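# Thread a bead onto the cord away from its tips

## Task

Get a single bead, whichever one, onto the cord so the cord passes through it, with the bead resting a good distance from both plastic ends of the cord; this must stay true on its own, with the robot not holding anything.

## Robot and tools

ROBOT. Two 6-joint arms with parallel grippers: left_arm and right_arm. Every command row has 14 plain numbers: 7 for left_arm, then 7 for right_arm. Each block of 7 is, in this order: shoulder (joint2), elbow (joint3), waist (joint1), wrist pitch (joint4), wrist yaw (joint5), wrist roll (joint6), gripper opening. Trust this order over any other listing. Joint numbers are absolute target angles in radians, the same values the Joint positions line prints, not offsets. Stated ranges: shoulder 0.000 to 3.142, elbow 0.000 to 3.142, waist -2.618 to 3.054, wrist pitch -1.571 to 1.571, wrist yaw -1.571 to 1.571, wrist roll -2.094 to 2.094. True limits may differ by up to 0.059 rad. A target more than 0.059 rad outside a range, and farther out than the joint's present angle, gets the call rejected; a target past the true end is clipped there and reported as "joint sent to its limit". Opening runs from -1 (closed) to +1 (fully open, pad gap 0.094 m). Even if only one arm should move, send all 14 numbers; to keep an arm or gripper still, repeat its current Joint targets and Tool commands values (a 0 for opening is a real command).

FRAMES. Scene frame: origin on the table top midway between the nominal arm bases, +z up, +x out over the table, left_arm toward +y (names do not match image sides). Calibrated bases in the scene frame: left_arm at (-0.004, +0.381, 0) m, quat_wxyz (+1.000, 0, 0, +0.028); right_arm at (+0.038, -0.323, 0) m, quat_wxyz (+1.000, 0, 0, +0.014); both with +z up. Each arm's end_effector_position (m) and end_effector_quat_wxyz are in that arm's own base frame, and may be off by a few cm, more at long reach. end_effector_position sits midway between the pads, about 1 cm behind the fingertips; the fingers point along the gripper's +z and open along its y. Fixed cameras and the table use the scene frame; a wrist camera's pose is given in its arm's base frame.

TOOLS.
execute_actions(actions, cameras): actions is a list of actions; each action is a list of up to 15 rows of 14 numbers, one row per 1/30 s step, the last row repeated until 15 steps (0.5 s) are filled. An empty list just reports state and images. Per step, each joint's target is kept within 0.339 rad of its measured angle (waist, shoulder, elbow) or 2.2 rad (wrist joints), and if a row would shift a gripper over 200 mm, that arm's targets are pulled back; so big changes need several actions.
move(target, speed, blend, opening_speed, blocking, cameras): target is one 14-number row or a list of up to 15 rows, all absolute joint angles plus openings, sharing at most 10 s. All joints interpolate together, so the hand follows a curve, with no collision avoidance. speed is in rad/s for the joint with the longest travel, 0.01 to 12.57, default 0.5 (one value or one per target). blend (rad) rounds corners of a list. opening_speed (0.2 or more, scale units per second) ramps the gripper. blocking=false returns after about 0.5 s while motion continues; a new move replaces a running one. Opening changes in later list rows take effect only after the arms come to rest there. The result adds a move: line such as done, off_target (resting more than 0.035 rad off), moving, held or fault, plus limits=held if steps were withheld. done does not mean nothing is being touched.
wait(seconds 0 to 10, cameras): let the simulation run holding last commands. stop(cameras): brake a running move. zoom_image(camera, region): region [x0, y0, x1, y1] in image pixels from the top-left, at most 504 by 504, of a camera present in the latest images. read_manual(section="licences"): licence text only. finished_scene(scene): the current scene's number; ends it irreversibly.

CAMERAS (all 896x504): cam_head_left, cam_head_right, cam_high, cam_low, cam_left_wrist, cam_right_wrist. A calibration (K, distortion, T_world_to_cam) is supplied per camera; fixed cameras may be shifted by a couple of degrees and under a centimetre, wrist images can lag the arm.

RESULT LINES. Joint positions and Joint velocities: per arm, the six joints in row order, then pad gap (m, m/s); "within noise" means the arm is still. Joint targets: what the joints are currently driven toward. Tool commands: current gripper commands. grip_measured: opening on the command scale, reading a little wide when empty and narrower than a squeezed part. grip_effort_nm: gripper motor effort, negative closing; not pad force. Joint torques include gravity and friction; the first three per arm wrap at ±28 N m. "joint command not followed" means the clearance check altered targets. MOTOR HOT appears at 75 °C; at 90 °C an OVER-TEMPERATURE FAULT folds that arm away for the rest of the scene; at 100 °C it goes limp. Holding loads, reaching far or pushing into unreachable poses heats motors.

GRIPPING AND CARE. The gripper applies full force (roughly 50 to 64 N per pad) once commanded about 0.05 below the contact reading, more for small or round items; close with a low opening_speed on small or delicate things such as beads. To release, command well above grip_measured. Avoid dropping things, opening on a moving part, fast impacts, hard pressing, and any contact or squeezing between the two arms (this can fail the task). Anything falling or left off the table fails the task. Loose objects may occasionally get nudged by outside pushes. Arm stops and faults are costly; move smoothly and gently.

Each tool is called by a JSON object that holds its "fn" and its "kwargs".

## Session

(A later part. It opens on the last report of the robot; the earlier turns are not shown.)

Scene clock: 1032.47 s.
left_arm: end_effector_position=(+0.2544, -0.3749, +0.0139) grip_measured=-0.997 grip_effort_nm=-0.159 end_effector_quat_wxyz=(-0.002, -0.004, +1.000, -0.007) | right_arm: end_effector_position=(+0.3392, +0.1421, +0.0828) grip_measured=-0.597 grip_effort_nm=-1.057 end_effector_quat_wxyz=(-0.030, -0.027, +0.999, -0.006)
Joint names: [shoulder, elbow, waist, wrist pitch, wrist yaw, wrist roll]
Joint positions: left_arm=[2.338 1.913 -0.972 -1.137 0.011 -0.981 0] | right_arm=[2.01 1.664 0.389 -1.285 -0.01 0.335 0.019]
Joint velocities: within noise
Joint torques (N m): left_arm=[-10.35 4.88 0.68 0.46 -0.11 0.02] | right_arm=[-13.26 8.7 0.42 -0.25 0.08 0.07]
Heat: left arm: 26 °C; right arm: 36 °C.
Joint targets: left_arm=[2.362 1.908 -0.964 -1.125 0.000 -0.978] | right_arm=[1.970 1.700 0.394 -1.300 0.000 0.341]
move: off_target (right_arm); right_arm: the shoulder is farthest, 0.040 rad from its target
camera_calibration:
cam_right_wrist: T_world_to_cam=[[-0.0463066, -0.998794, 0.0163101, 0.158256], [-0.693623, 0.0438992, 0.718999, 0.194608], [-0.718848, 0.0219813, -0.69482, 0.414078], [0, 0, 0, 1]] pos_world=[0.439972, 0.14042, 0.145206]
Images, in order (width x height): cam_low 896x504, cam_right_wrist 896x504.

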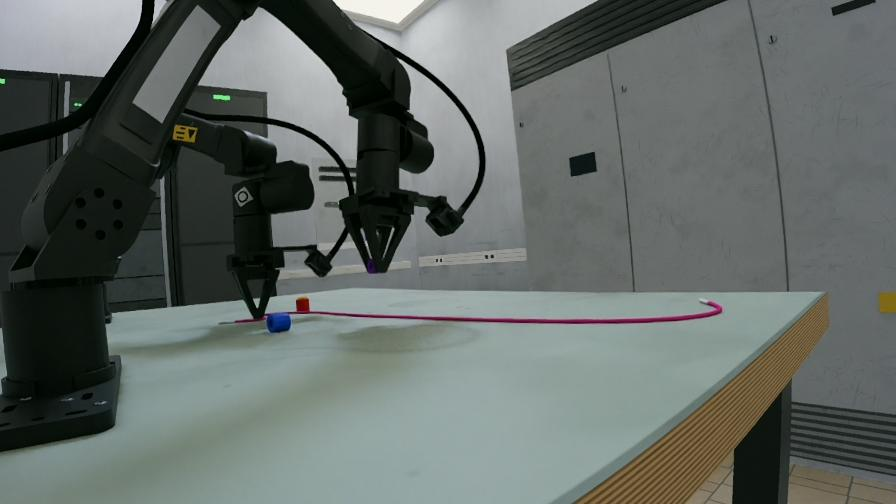

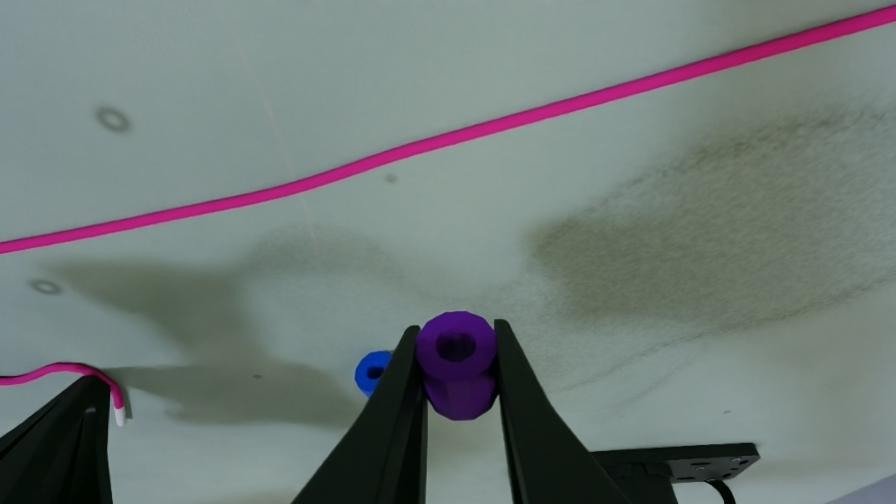

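{"fn": "move", "kwargs": {"target": [[2.362, 1.908, -0.964, -1.125, 0.0, -0.978, -1.0, 1.438, 0.908, 0.55, -0.27, 0.0, 0.1, -0.62], [2.362, 1.908, -0.964, -1.125, 0.0, -0.978, -1.0, 2.106, 0.606, 0.711, 1.498, 0.0, -0.007, -0.62], [2.227, 2.149, -0.95, -1.492, 0.0, -0.978, -1.0, 2.106, 0.606, 0.711, 1.498, 0.0, -0.007, -0.62], [1.584, 1.255, -0.80, -0.27, 0.0, -0.4, -1.0, 2.106, 0.606, 0.711, 1.498, 0.0, -0.007, -0.62], [1.858, 1.03, -0.72, 0.824, 0.0, 0.0, -1.0, 2.106, 0.606, 0.711, 1.498, 0.0, -0.007, -0.62]], "speed": 0.7, "blend": 0.05}}

Scene clock: 1063.80 s.
left_arm: end_effector_position=(+0.2544, -0.3749, +0.0139) grip_measured=-0.997 grip_effort_nm=-0.164 end_effector_quat_wxyz=(-0.002, -0.004, +1.000, -0.007) | right_arm: end_effector_position=(+0.3426, +0.2158, +0.1153) grip_measured=-0.597 grip_effort_nm=-1.053 end_effector_quat_wxyz=(+0.346, -0.209, +0.906, +0.124)
Joint names: [shoulder, elbow, waist, wrist pitch, wrist yaw, wrist roll]
Joint positions: left_arm=[2.338 1.913 -0.972 -1.137 0.011 -0.981 0] | right_arm=[1.486 0.902 0.555 -0.234 -0.011 0.105 0.019]
Joint velocities: within noise
Joint torques (N m): left_arm=[-10.36 4.88 0.69 0.47 -0.11 0.02] | right_arm=[-6.02 6.8 -0.05 1.33 0.01 0]
Heat: left arm: 26 °C; right arm: 41 °C.
Joint targets: left_arm=[2.362 1.908 -0.964 -1.125 0.000 -0.978] | right_arm=[1.485 0.902 0.555 -0.233 -0.010 0.105]
move: held (right_arm; a check stopped the path), off_target (left_arm; braked when a check withheld steps of right_arm); path passed 1 of 5 targets; limits=held; left_arm: the wrist pitch is farthest, 1.961 rad from its target; right_arm: the wrist pitch is farthest, 1.732 rad from its target
joint command not followed: on one or more control steps a check withheld the commanded joint targets of the right arm, and it was not sent them on those steps.
cause: the commanded joint targets, or the way to them, would bring a part of the robot too close to another arm (this arm's gripper housing and the left arm's wrist (the part past the wrist pitch), at the place that arm is still heading or pushing toward).
camera_calibration:
cam_left_wrist: T_world_to_cam=[[-0.120552, -0.992583, 0.0157055, -0.337186], [-0.728131, 0.0991647, 0.678227, 0.238861], [-0.674754, 0.0703257, -0.734684, 0.321407], [0, 0, 0, 1]] pos_world=[0.350145, -0.380974, 0.0794261]
cam_right_wrist: T_world_to_cam=[[0.395134, -0.906708, -0.147478, 0.0792302], [-0.91664, -0.399712, 0.00153738, 0.425252], [-0.0603427, 0.134577, -0.989064, 0.221571], [0, 0, 0, 1]] pos_world=[0.371867, 0.211999, 0.230179]

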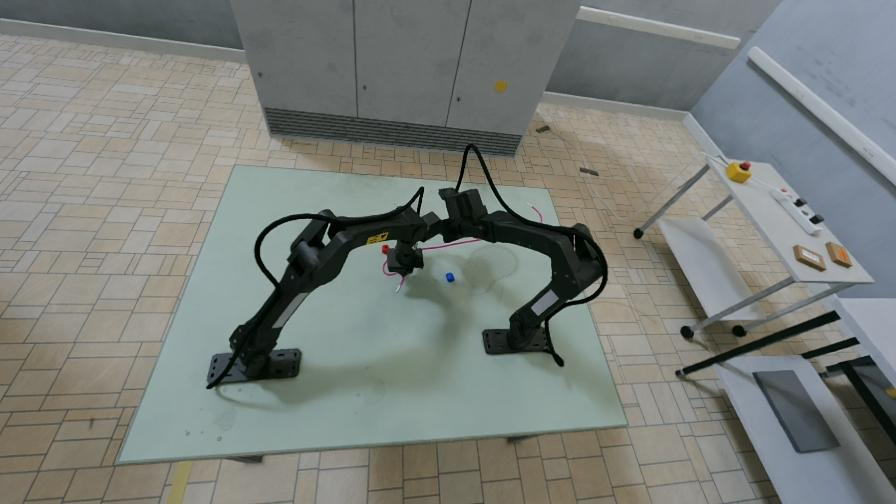

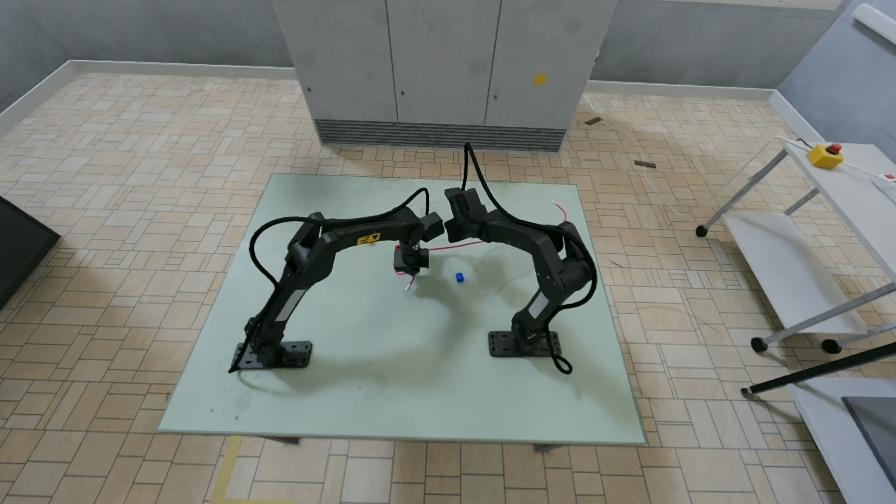

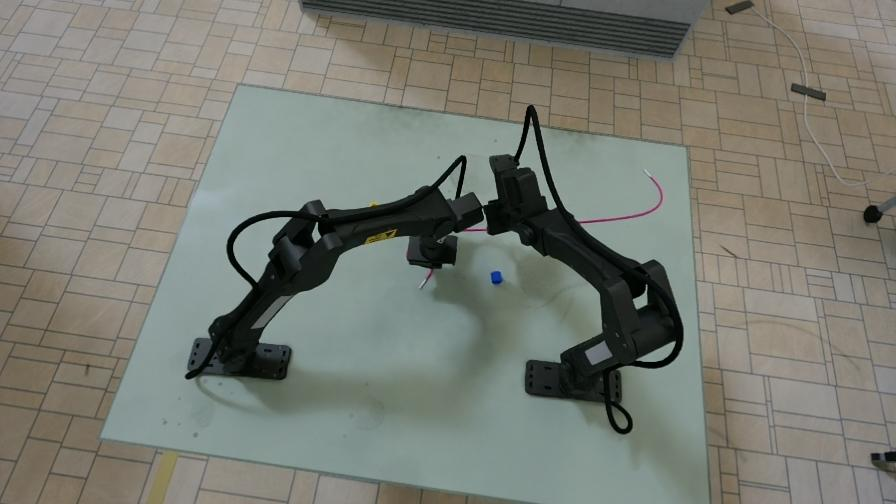

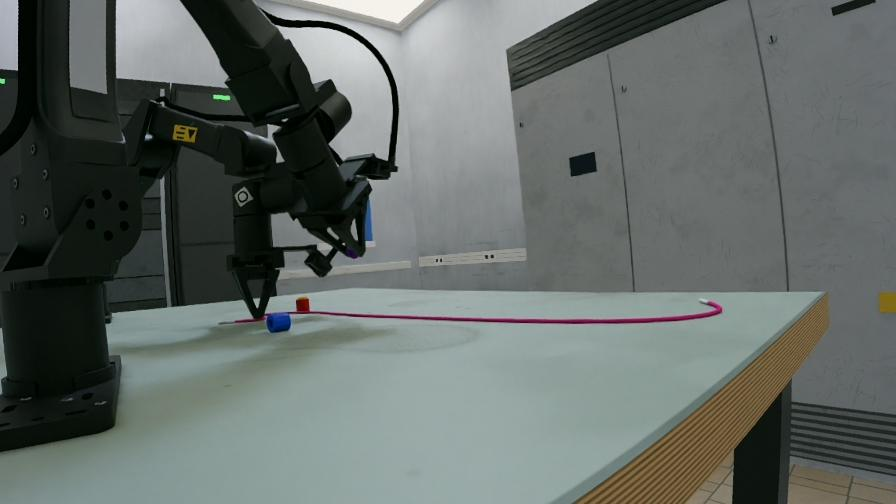

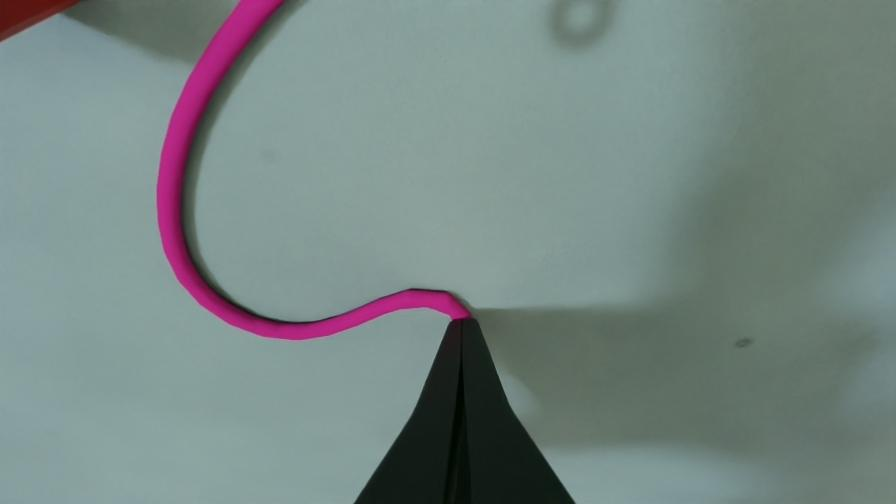

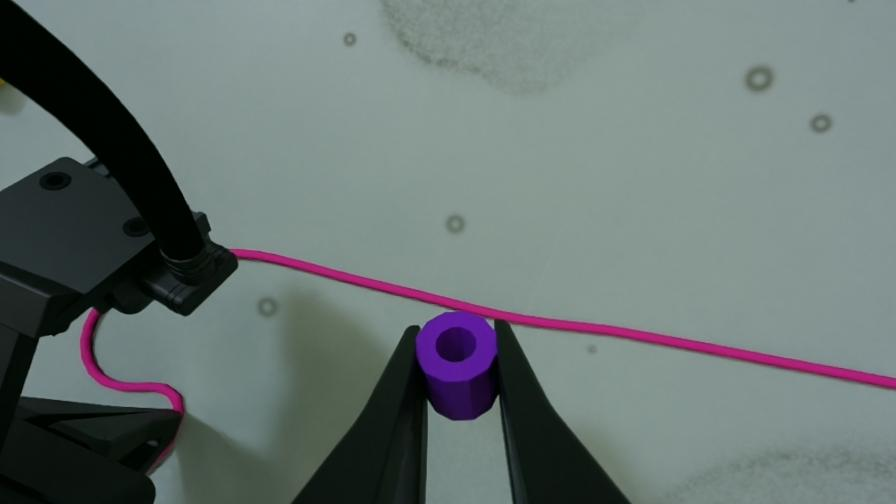

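{"fn": "move", "kwargs": {"target": [[2.227, 2.149, -0.95, -1.492, 0.0, -0.978, -1.0, 1.485, 0.902, 0.45, -0.233, 0.0, 0.105, -0.62], [1.584, 1.255, -0.80, -0.27, 0.0, -0.4, -1.0, 1.485, 0.902, 0.45, -0.233, 0.0, 0.105, -0.62], [1.858, 1.03, -0.72, 0.824, 0.0, 0.0, -1.0, 1.485, 0.902, 0.45, -0.233, 0.0, 0.105, -0.62]], "speed": 0.7, "blend": 0.05}}

Scene clock: 1075.47 s.
left_arm: end_effector_position=(+0.4114, -0.3679, +0.2319) grip_measured=-0.997 grip_effort_nm=-0.164 end_effector_quat_wxyz=(+0.653, +0.256, +0.667, -0.254) | right_arm: end_effector_position=(+0.3620, +0.1812, +0.1152) grip_measured=-0.597 grip_effort_nm=-1.053 end_effector_quat_wxyz=(+0.352, -0.165, +0.915, +0.106)
Joint names: [shoulder, elbow, waist, wrist pitch, wrist yaw, wrist roll]
Joint positions: left_arm=[1.843 1.033 -0.729 0.791 0.009 -0.005 0] | right_arm=[1.486 0.902 0.457 -0.235 -0.01 0.105 0.019]
Joint velocities: within noise
Joint torques (N m): left_arm=[-7.77 5.71 0.68 1.86 -0.1 0.04] | right_arm=[-6.02 6.84 -0.64 1.31 0.09 0.02]
Heat: left arm: 27 °C; right arm: 36 °C.
Joint targets: left_arm=[1.858 1.030 -0.720 0.824 0.000 0.000] | right_arm=[1.485 0.902 0.450 -0.233 0.000 0.105]
move: done
camera_calibration:
cam_left_wrist: T_world_to_cam=[[-0.67041, -0.73149, -0.124394, 0.0399771], [-0.448369, 0.532958, -0.71758, 0.572911], [0.591199, -0.425299, -0.685277, -0.127588], [0, 0, 0, 1]] pos_world=[0.359106, -0.330358, 0.328649]
cam_right_wrist: T_world_to_cam=[[0.304104, -0.941308, -0.146489, 0.0791892], [-0.951474, -0.307723, 0.00214728, 0.425056], [-0.0470992, 0.138727, -0.98921, 0.221787], [0, 0, 0, 1]] pos_world=[0.390793, 0.174573, 0.230081]

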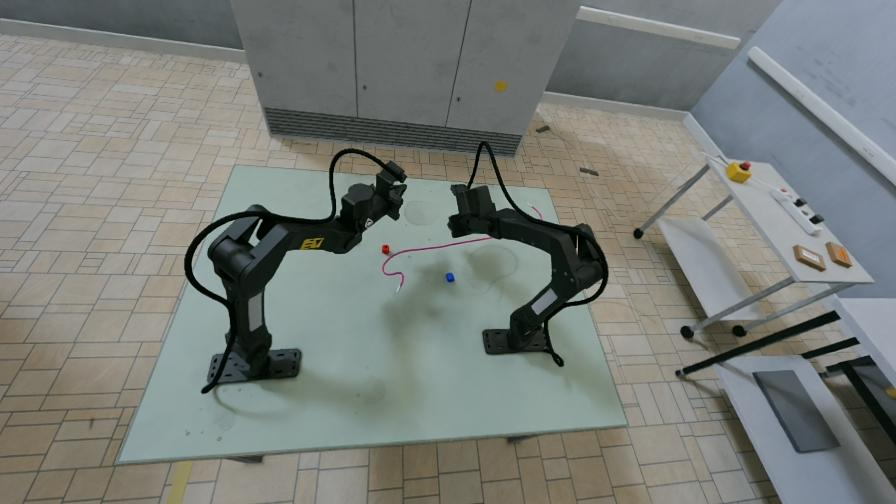

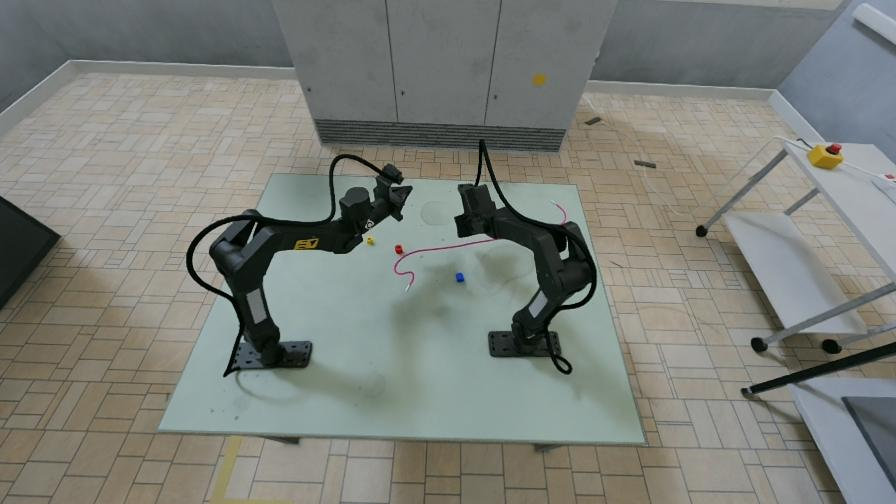

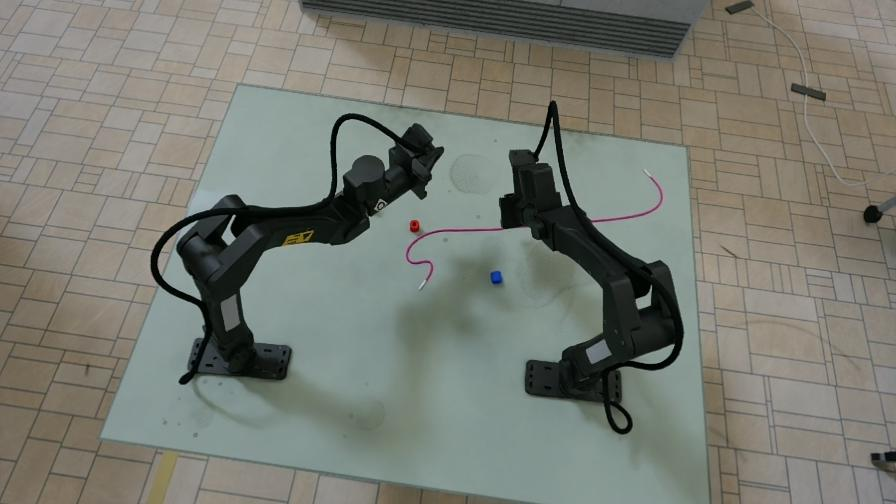

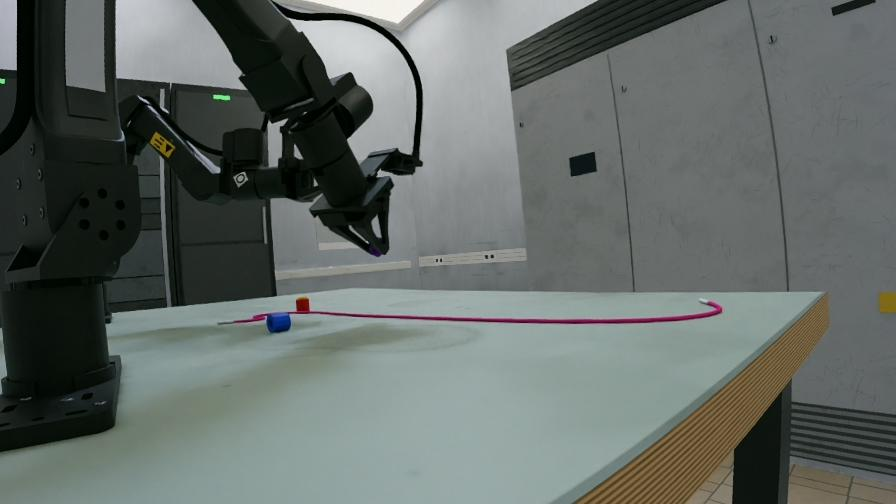

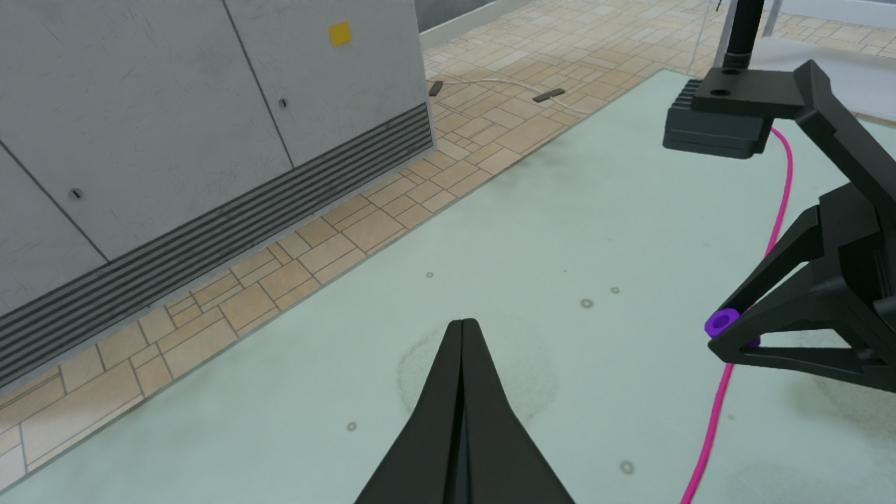

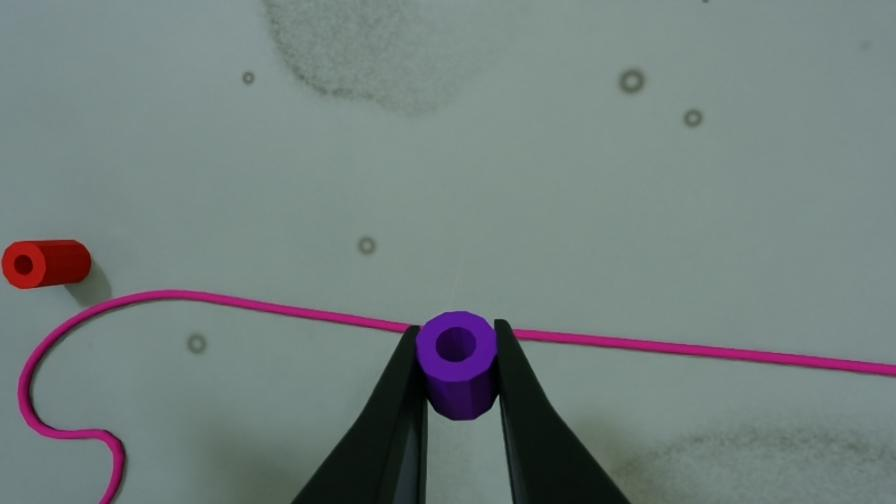

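{"fn": "move", "kwargs": {"target": [[1.584, 1.255, -0.85, -0.27, 0.0, -0.4, -0.5, 1.485, 0.902, 0.45, -0.233, 0.0, 0.105, -0.62], [2.30, 2.15, -0.968, -1.44, 0.0, -0.985, 0.0, 1.485, 0.902, 0.45, -0.233, 0.0, 0.105, -0.62]], "speed": 0.8, "blend": 0.05, "cameras": ["cam_low", "cam_left_wrist"]}}

Scene clock: 1090.63 s.
left_arm: end_effector_position=(+0.2507, -0.3599, +0.0902) grip_measured=-0.002 grip_effort_nm=0.105 end_effector_quat_wxyz=(-0.009, -0.009, +1.000, +0.006) | right_arm: end_effector_position=(+0.3620, +0.1812, +0.1152) grip_measured=-0.597 grip_effort_nm=-1.053 end_effector_quat_wxyz=(+0.352, -0.165, +0.915, +0.106)
Joint names: [shoulder, elbow, waist, wrist pitch, wrist yaw, wrist roll]
Joint positions: left_arm=[2.282 2.121 -0.961 -1.43 0.008 -0.979 0.047] | right_arm=[1.486 0.902 0.457 -0.235 -0.01 0.105 0.019]
Joint velocities: within noise
Joint torques (N m): left_arm=[-10.43 7.49 -0.53 0.21 -0.08 -0.07] | right_arm=[-6.04 6.78 -0.54 1.32 0.09 0]
Heat: left arm: 27 °C; right arm: 33 °C.
Joint targets: left_arm=[2.300 2.150 -0.968 -1.440 0.000 -0.985] | right_arm=[1.485 0.902 0.450 -0.233 0.000 0.105]
move: done
camera_calibration:
cam_left_wrist: T_world_to_cam=[[-0.112144, -0.993661, -0.00781808, -0.324295], [-0.719469, 0.0757672, 0.690379, 0.171313], [-0.685411, 0.083047, -0.723405, 0.380019], [0, 0, 0, 1]] pos_world=[0.347355, -0.366779, 0.154101]
Images, in order (width x height): cam_low 896x504, cam_left_wrist 896x504.

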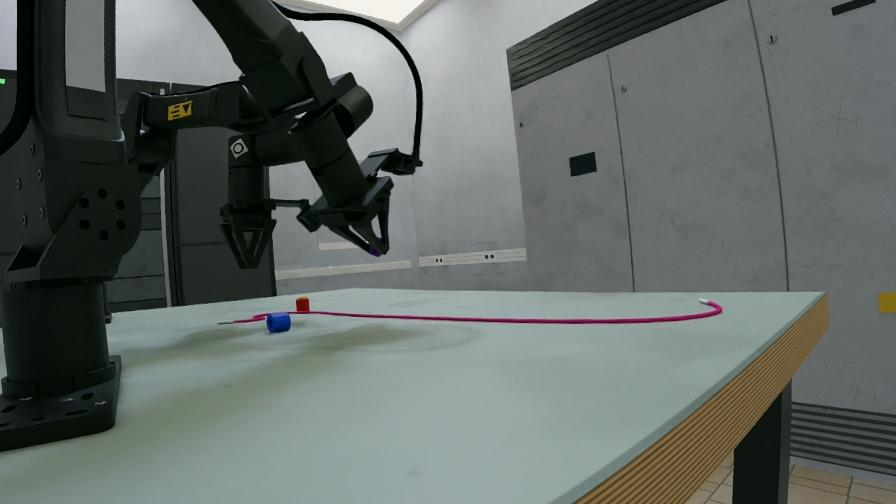

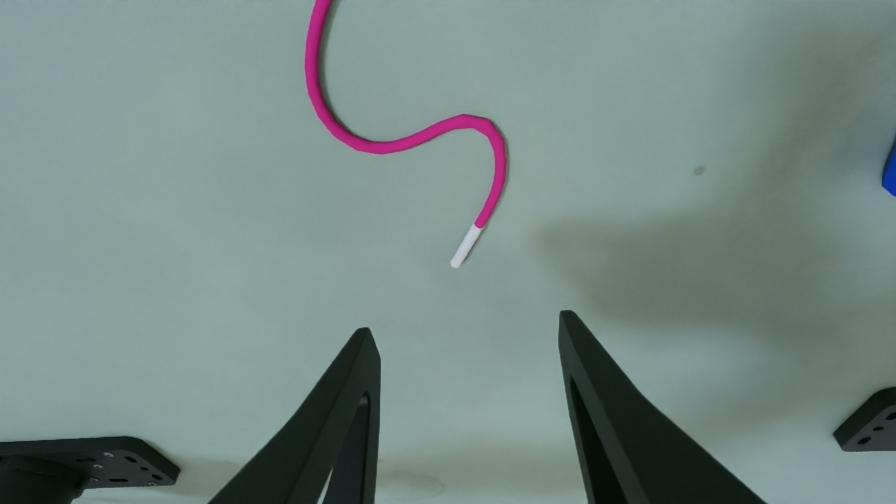

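{"fn": "move", "kwargs": {"target": [2.373, 1.907, -0.982, -1.114, 0.0, -0.985, 0.0, 1.485, 0.902, 0.45, -0.233, 0.0, 0.105, -0.62], "speed": 0.35, "cameras": ["cam_low", "cam_left_wrist"]}}

{"fn": "zoom_image", "kwargs": {"camera": "cam_low", "region": [180, 230, 360, 350]}}

Scene clock: 1115.23 s.
left_arm: end_effector_position=(+0.2549, -0.3740, +0.0102) grip_measured=-0.002 grip_effort_nm=0.105 end_effector_quat_wxyz=(-0.003, -0.004, +1.000, -0.002) | right_arm: end_effector_position=(+0.3620, +0.1812, +0.1152) grip_measured=-0.597 grip_effort_nm=-1.057 end_effector_quat_wxyz=(+0.352, -0.165, +0.915, +0.106)
Joint names: [shoulder, elbow, waist, wrist pitch, wrist yaw, wrist roll]
Joint positions: left_arm=[2.348 1.916 -0.972 -1.139 0.008 -0.979 0.047] | right_arm=[1.486 0.902 0.457 -0.235 -0.01 0.105 0.019]
Joint velocities: within noise
Joint torques (N m): left_arm=[-10.32 4.55 -0.85 0.55 -0.08 -0.06] | right_arm=[-6.01 6.79 -0.58 1.32 0.09 0.02]
Heat: left arm: 27 °C; right arm: 32 °C.
Joint targets: left_arm=[2.373 1.907 -0.982 -1.114 0.000 -0.985] | right_arm=[1.485 0.902 0.450 -0.233 0.000 0.105]
move: done
camera_calibration:
cam_left_wrist: T_world_to_cam=[[-0.121619, -0.992549, 0.00741795, -0.335844], [-0.726543, 0.0941117, 0.680646, 0.239333], [-0.676272, 0.07739, -0.732575, 0.321918], [0, 0, 0, 1]] pos_world=[0.350745, -0.380779, 0.0754195]
Images, in order (width x height): cam_low 896x504, cam_left_wrist 896x504.

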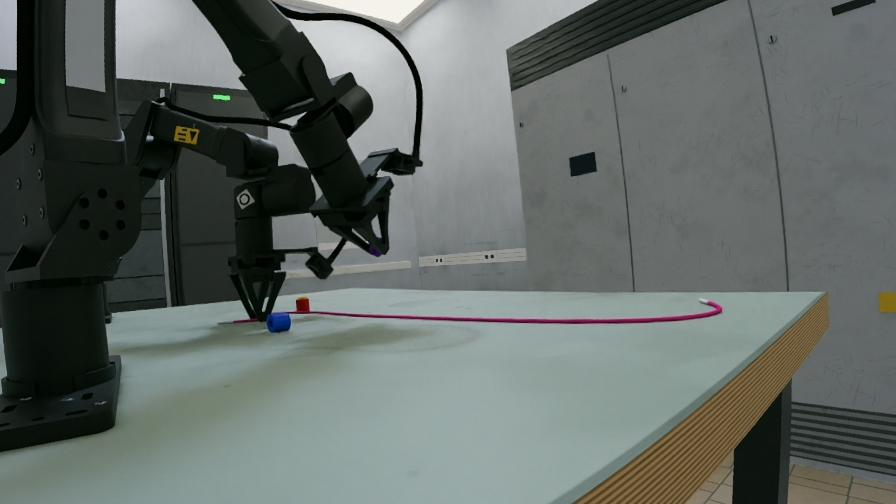

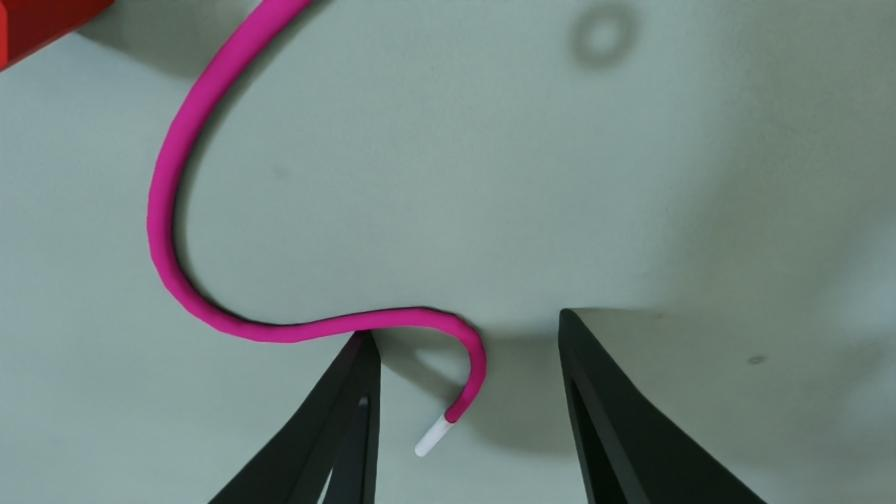

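Scaled by 2.800 from the camera's 896x504 image, which has a finer 1280x720 frame.

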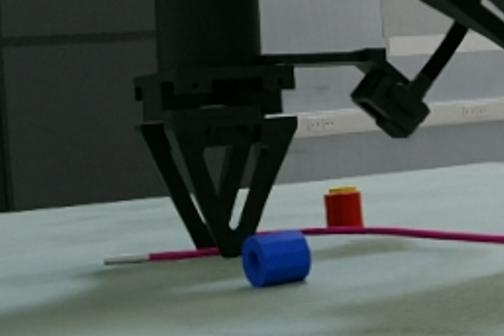

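{"fn": "move", "kwargs": {"target": [[2.373, 1.880, -0.982, -1.104, 0.0, -0.985, 0.0, 1.485, 0.902, 0.45, -0.233, 0.0, 0.105, -0.62], [2.373, 1.880, -0.982, -1.104, 0.0, -0.985, -1.0, 1.485, 0.902, 0.45, -0.233, 0.0, 0.105, -0.62]], "speed": 0.2, "opening_speed": 0.6, "cameras": ["cam_low", "cam_left_wrist"]}}

{"fn": "zoom_image", "kwargs": {"camera": "cam_low", "region": [180, 230, 360, 350]}}

Scene clock: 1127.83 s.
left_arm: end_effector_position=(+0.2554, -0.3743, +0.0087) grip_measured=-0.976 grip_effort_nm=-0.945 end_effector_quat_wxyz=(-0.002, -0.004, +1.000, -0.003) | right_arm: end_effector_position=(+0.3620, +0.1812, +0.1152) grip_measured=-0.597 grip_effort_nm=-1.057 end_effector_quat_wxyz=(+0.352, -0.165, +0.915, +0.106)
Joint names: [shoulder, elbow, waist, wrist pitch, wrist yaw, wrist roll]
Joint positions: left_arm=[2.348 1.91 -0.972 -1.129 0.007 -0.979 0.001] | right_arm=[1.486 0.902 0.457 -0.235 -0.01 0.105 0.019]
Joint velocities: within noise
Joint torques (N m): left_arm=[-10.29 3 -0.85 0.56 -0.08 -0.06] | right_arm=[-6.04 6.8 -0.68 1.32 0.06 -0.01]
Heat: left arm: 28 °C; right arm: 32 °C.
Joint targets: left_arm=[2.373 1.880 -0.982 -1.104 0.000 -0.985] | right_arm=[1.485 0.902 0.450 -0.233 0.000 0.105]
move: done
camera_calibration:
cam_left_wrist: T_world_to_cam=[[-0.121601, -0.992537, 0.00918298, -0.336129], [-0.728499, 0.0955286, 0.678354, 0.24178], [-0.674168, 0.0757989, -0.734678, 0.32007], [0, 0, 0, 1]] pos_world=[0.351044, -0.380978, 0.0742229]
Images, in order (width x height): cam_low 896x504, cam_left_wrist 896x504.

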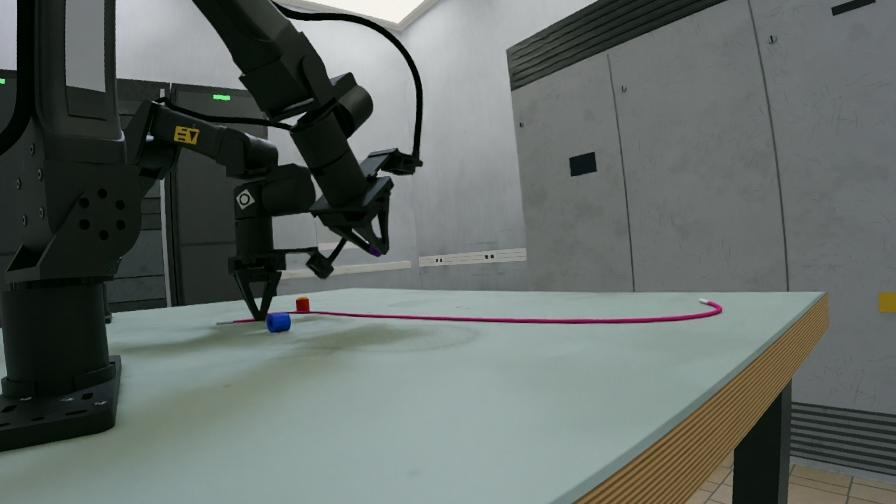

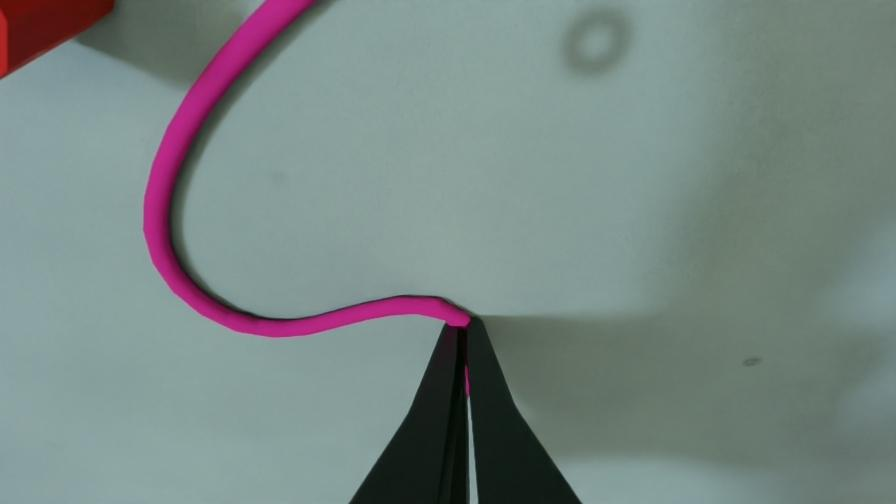

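Scaled by 2.800 from the camera's 896x504 image, which has a finer 1280x720 frame.

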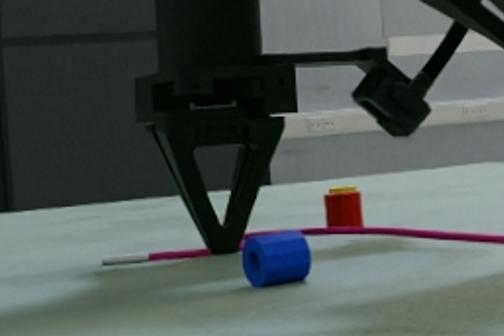

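{"fn": "move", "kwargs": {"target": [[2.227, 2.149, -0.95, -1.492, 0.0, -0.978, -1.0, 1.485, 0.902, 0.45, -0.233, 0.0, 0.105, -0.62], [1.584, 1.255, -0.80, -0.27, 0.0, -0.4, -1.0, 1.485, 0.902, 0.45, -0.233, 0.0, 0.105, -0.62], [1.858, 1.03, -0.72, 0.824, 0.0, 0.0, -1.0, 1.485, 0.902, 0.45, -0.233, 0.0, 0.105, -0.62]], "speed": 0.6, "blend": 0.05, "cameras": ["cam_low", "cam_left_wrist", "cam_high"]}}

{"fn": "zoom_image", "kwargs": {"camera": "cam_low", "region": [240, 100, 420, 340]}}

Scene clock: 1140.80 s.
left_arm: end_effector_position=(+0.4117, -0.3677, +0.2318) grip_measured=-0.981 grip_effort_nm=-1.013 end_effector_quat_wxyz=(+0.653, +0.255, +0.667, -0.253) | right_arm: end_effector_position=(+0.3620, +0.1812, +0.1152) grip_measured=-0.597 grip_effort_nm=-1.053 end_effector_quat_wxyz=(+0.352, -0.165, +0.915, +0.106)
Joint names: [shoulder, elbow, waist, wrist pitch, wrist yaw, wrist roll]
Joint positions: left_arm=[1.843 1.033 -0.729 0.79 0.007 -0.005 0.001] | right_arm=[1.486 0.902 0.457 -0.235 -0.01 0.105 0.019]
Joint velocities: within noise
Joint torques (N m): left_arm=[-7.75 5.68 0.68 1.87 -0.08 0.02] | right_arm=[-6.01 6.82 -0.59 1.32 0.09 0]
Heat: left arm: 28 °C; right arm: 32 °C.
Joint targets: left_arm=[1.858 1.030 -0.720 0.824 0.000 0.000] | right_arm=[1.485 0.902 0.450 -0.233 0.000 0.105]
move: done
camera_calibration:
cam_left_wrist: T_world_to_cam=[[-0.669122, -0.732662, -0.124428, 0.0393997], [-0.449781, 0.532543, -0.717004, 0.573103], [0.591584, -0.423798, -0.685874, -0.12724], [0, 0, 0, 1]] pos_world=[0.359407, -0.330259, 0.328549]
Images, in order (width x height): cam_high 896x504, cam_low 896x504, cam_left_wrist 896x504.

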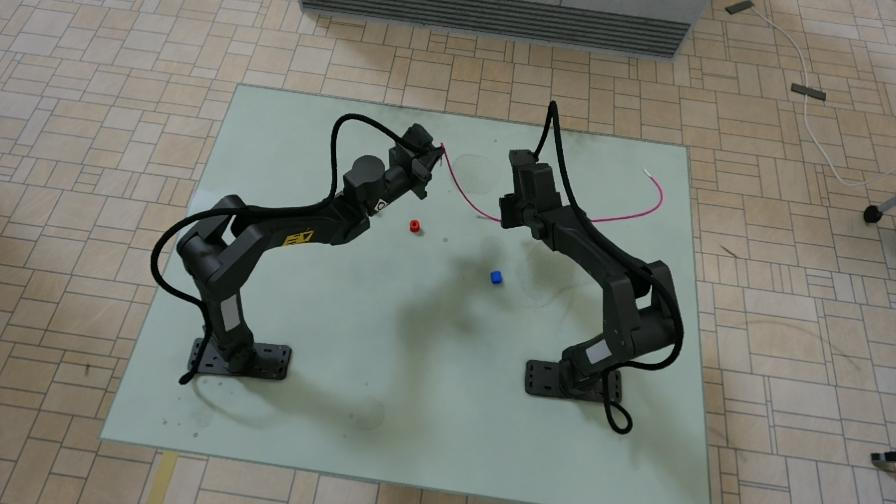

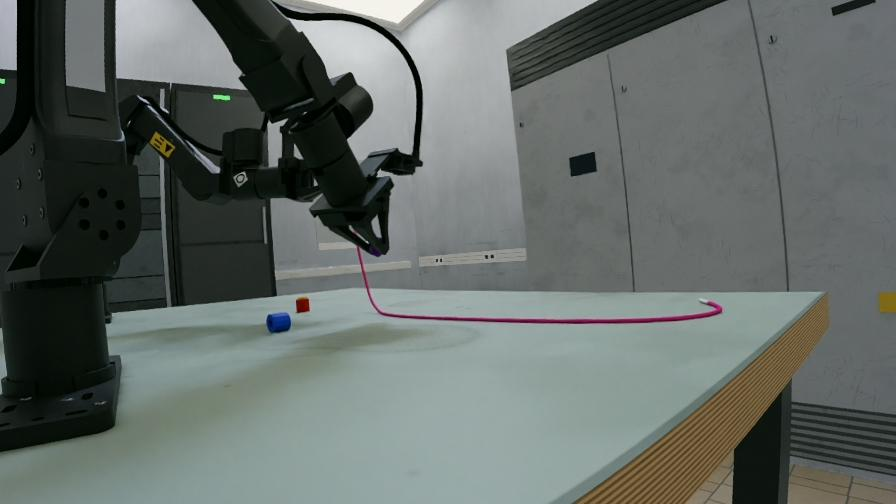

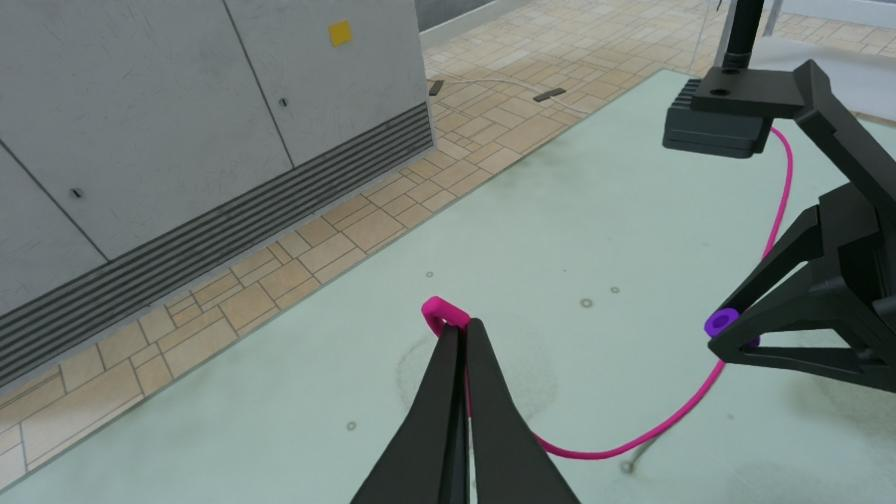

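Scaled by 2.100 from the camera's 896x504 image, which has a finer 1280x720 frame.

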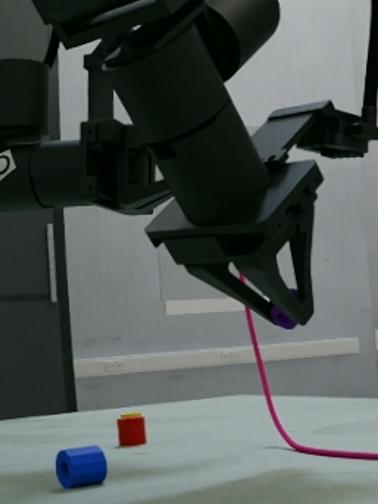

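{"fn": "move", "kwargs": {"target": [1.858, 1.03, -0.72, 0.824, 0.0, 0.0, -1.0, 2.106, 0.606, 0.68, 1.498, 0.0, -0.007, -0.62], "speed": 0.6}}

{"fn": "zoom_image", "kwargs": {"camera": "cam_low", "region": [240, 130, 500, 340]}}

Scene clock: 1158.27 s.
left_arm: end_effector_position=(+0.4117, -0.3677, +0.2321) grip_measured=-0.981 grip_effort_nm=-1.004 end_effector_quat_wxyz=(+0.653, +0.255, +0.667, -0.253) | right_arm: end_effector_position=(+0.3769, +0.3031, +0.1012) grip_measured=-0.597 grip_effort_nm=-1.053 end_effector_quat_wxyz=(+0.656, -0.242, +0.678, +0.229)
Joint names: [shoulder, elbow, waist, wrist pitch, wrist yaw, wrist roll]
Joint positions: left_arm=[1.843 1.033 -0.729 0.791 0.007 -0.004 0.001] | right_arm=[2.09 0.619 0.673 1.435 -0.006 -0.006 0.019]
Joint velocities: within noise
Joint torques (N m): left_arm=[-7.76 5.7 0.68 1.86 -0.08 0.03] | right_arm=[-7.23 2.84 0.61 2.44 0.03 -0.03]
Heat: left arm: 28 °C; right arm: 32 °C.
Joint targets: left_arm=[1.858 1.030 -0.720 0.824 0.000 0.000] | right_arm=[2.106 0.606 0.680 1.498 0.000 -0.007]
move: off_target (right_arm); right_arm: the wrist pitch is farthest, 0.063 rad from its target
camera_calibration:
cam_left_wrist: T_world_to_cam=[[-0.668966, -0.732727, -0.124879, 0.0394277], [-0.448945, 0.532209, -0.717776, 0.573043], [0.592395, -0.424104, -0.684984, -0.127728], [0, 0, 0, 1]] pos_world=[0.359306, -0.330259, 0.328748]
cam_right_wrist: T_world_to_cam=[[0.622331, -0.776991, -0.0948121, 0.0124775], [-0.590138, -0.386161, -0.708955, 0.436369], [0.514239, 0.497157, -0.698851, -0.157834], [0, 0, 0, 1]] pos_world=[0.330917, 0.256672, 0.200246]

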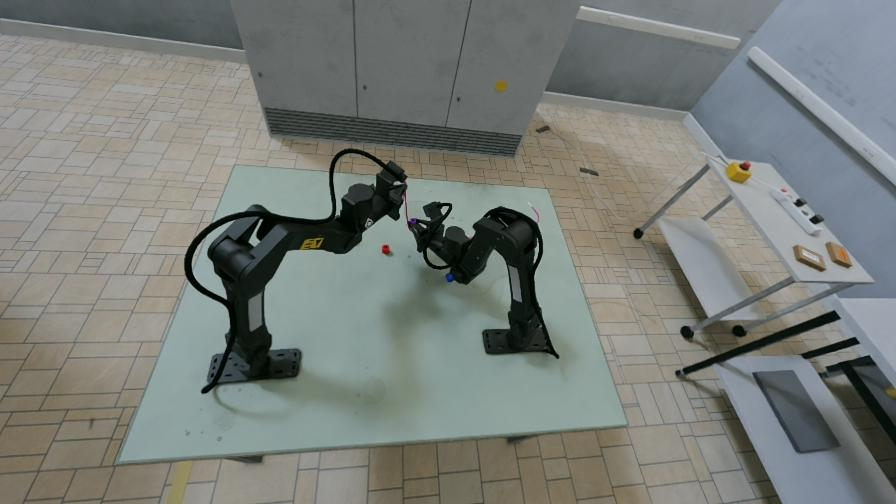

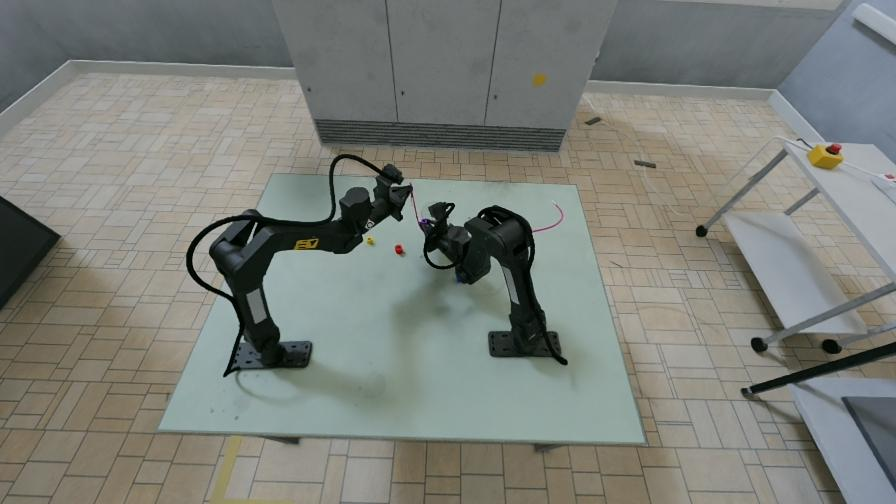

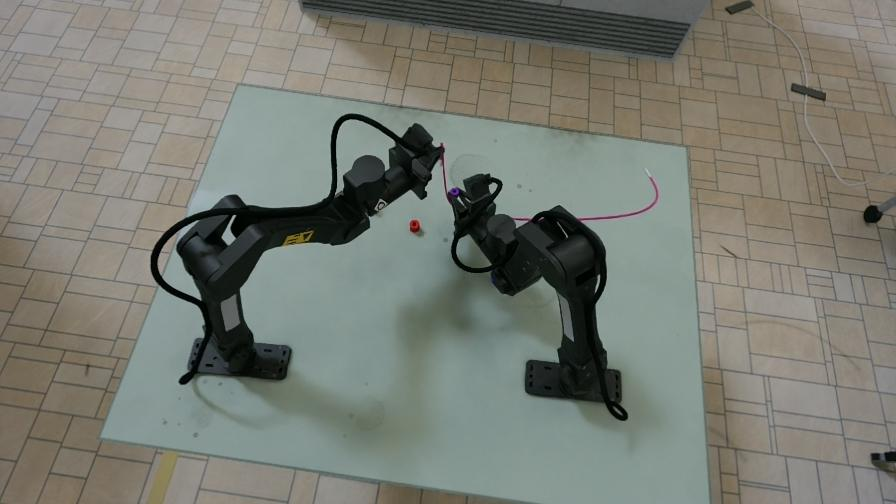

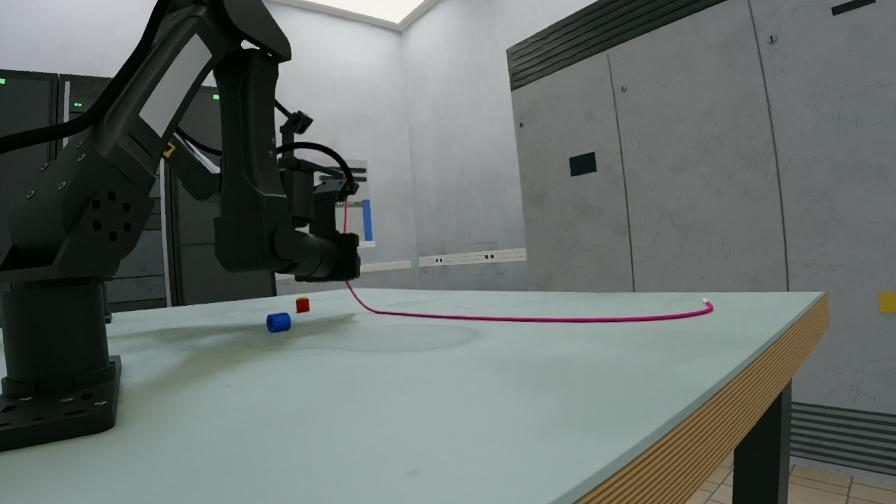

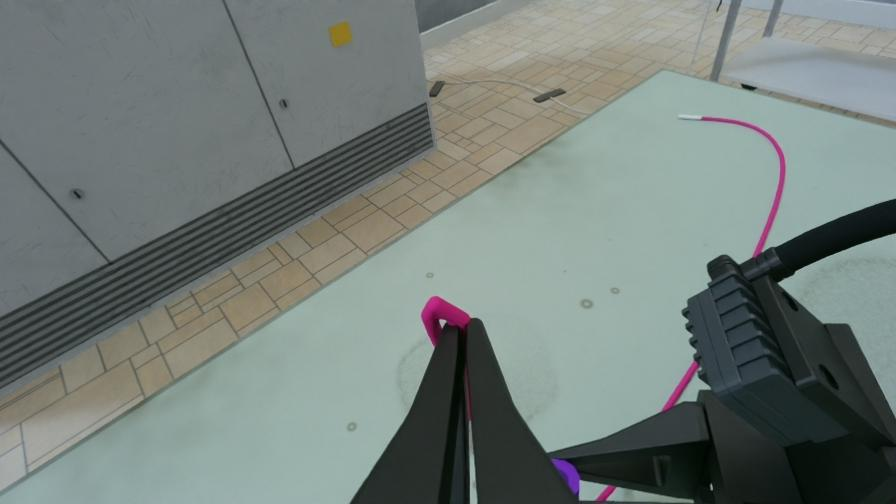

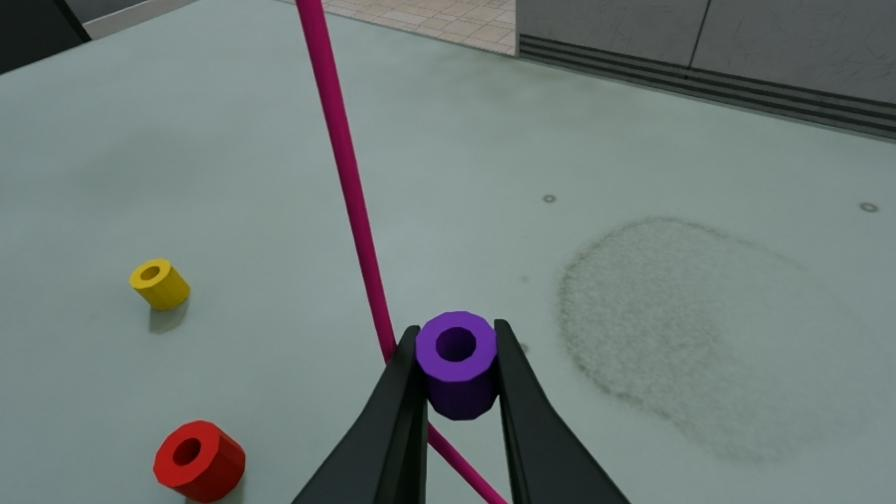

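Scaled by 1.938 from the camera's 896x504 image, which has a finer 1280x720 frame.

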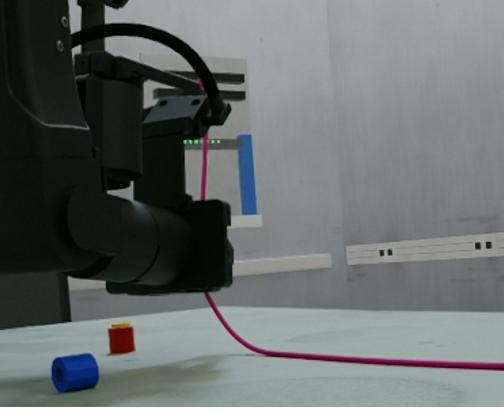

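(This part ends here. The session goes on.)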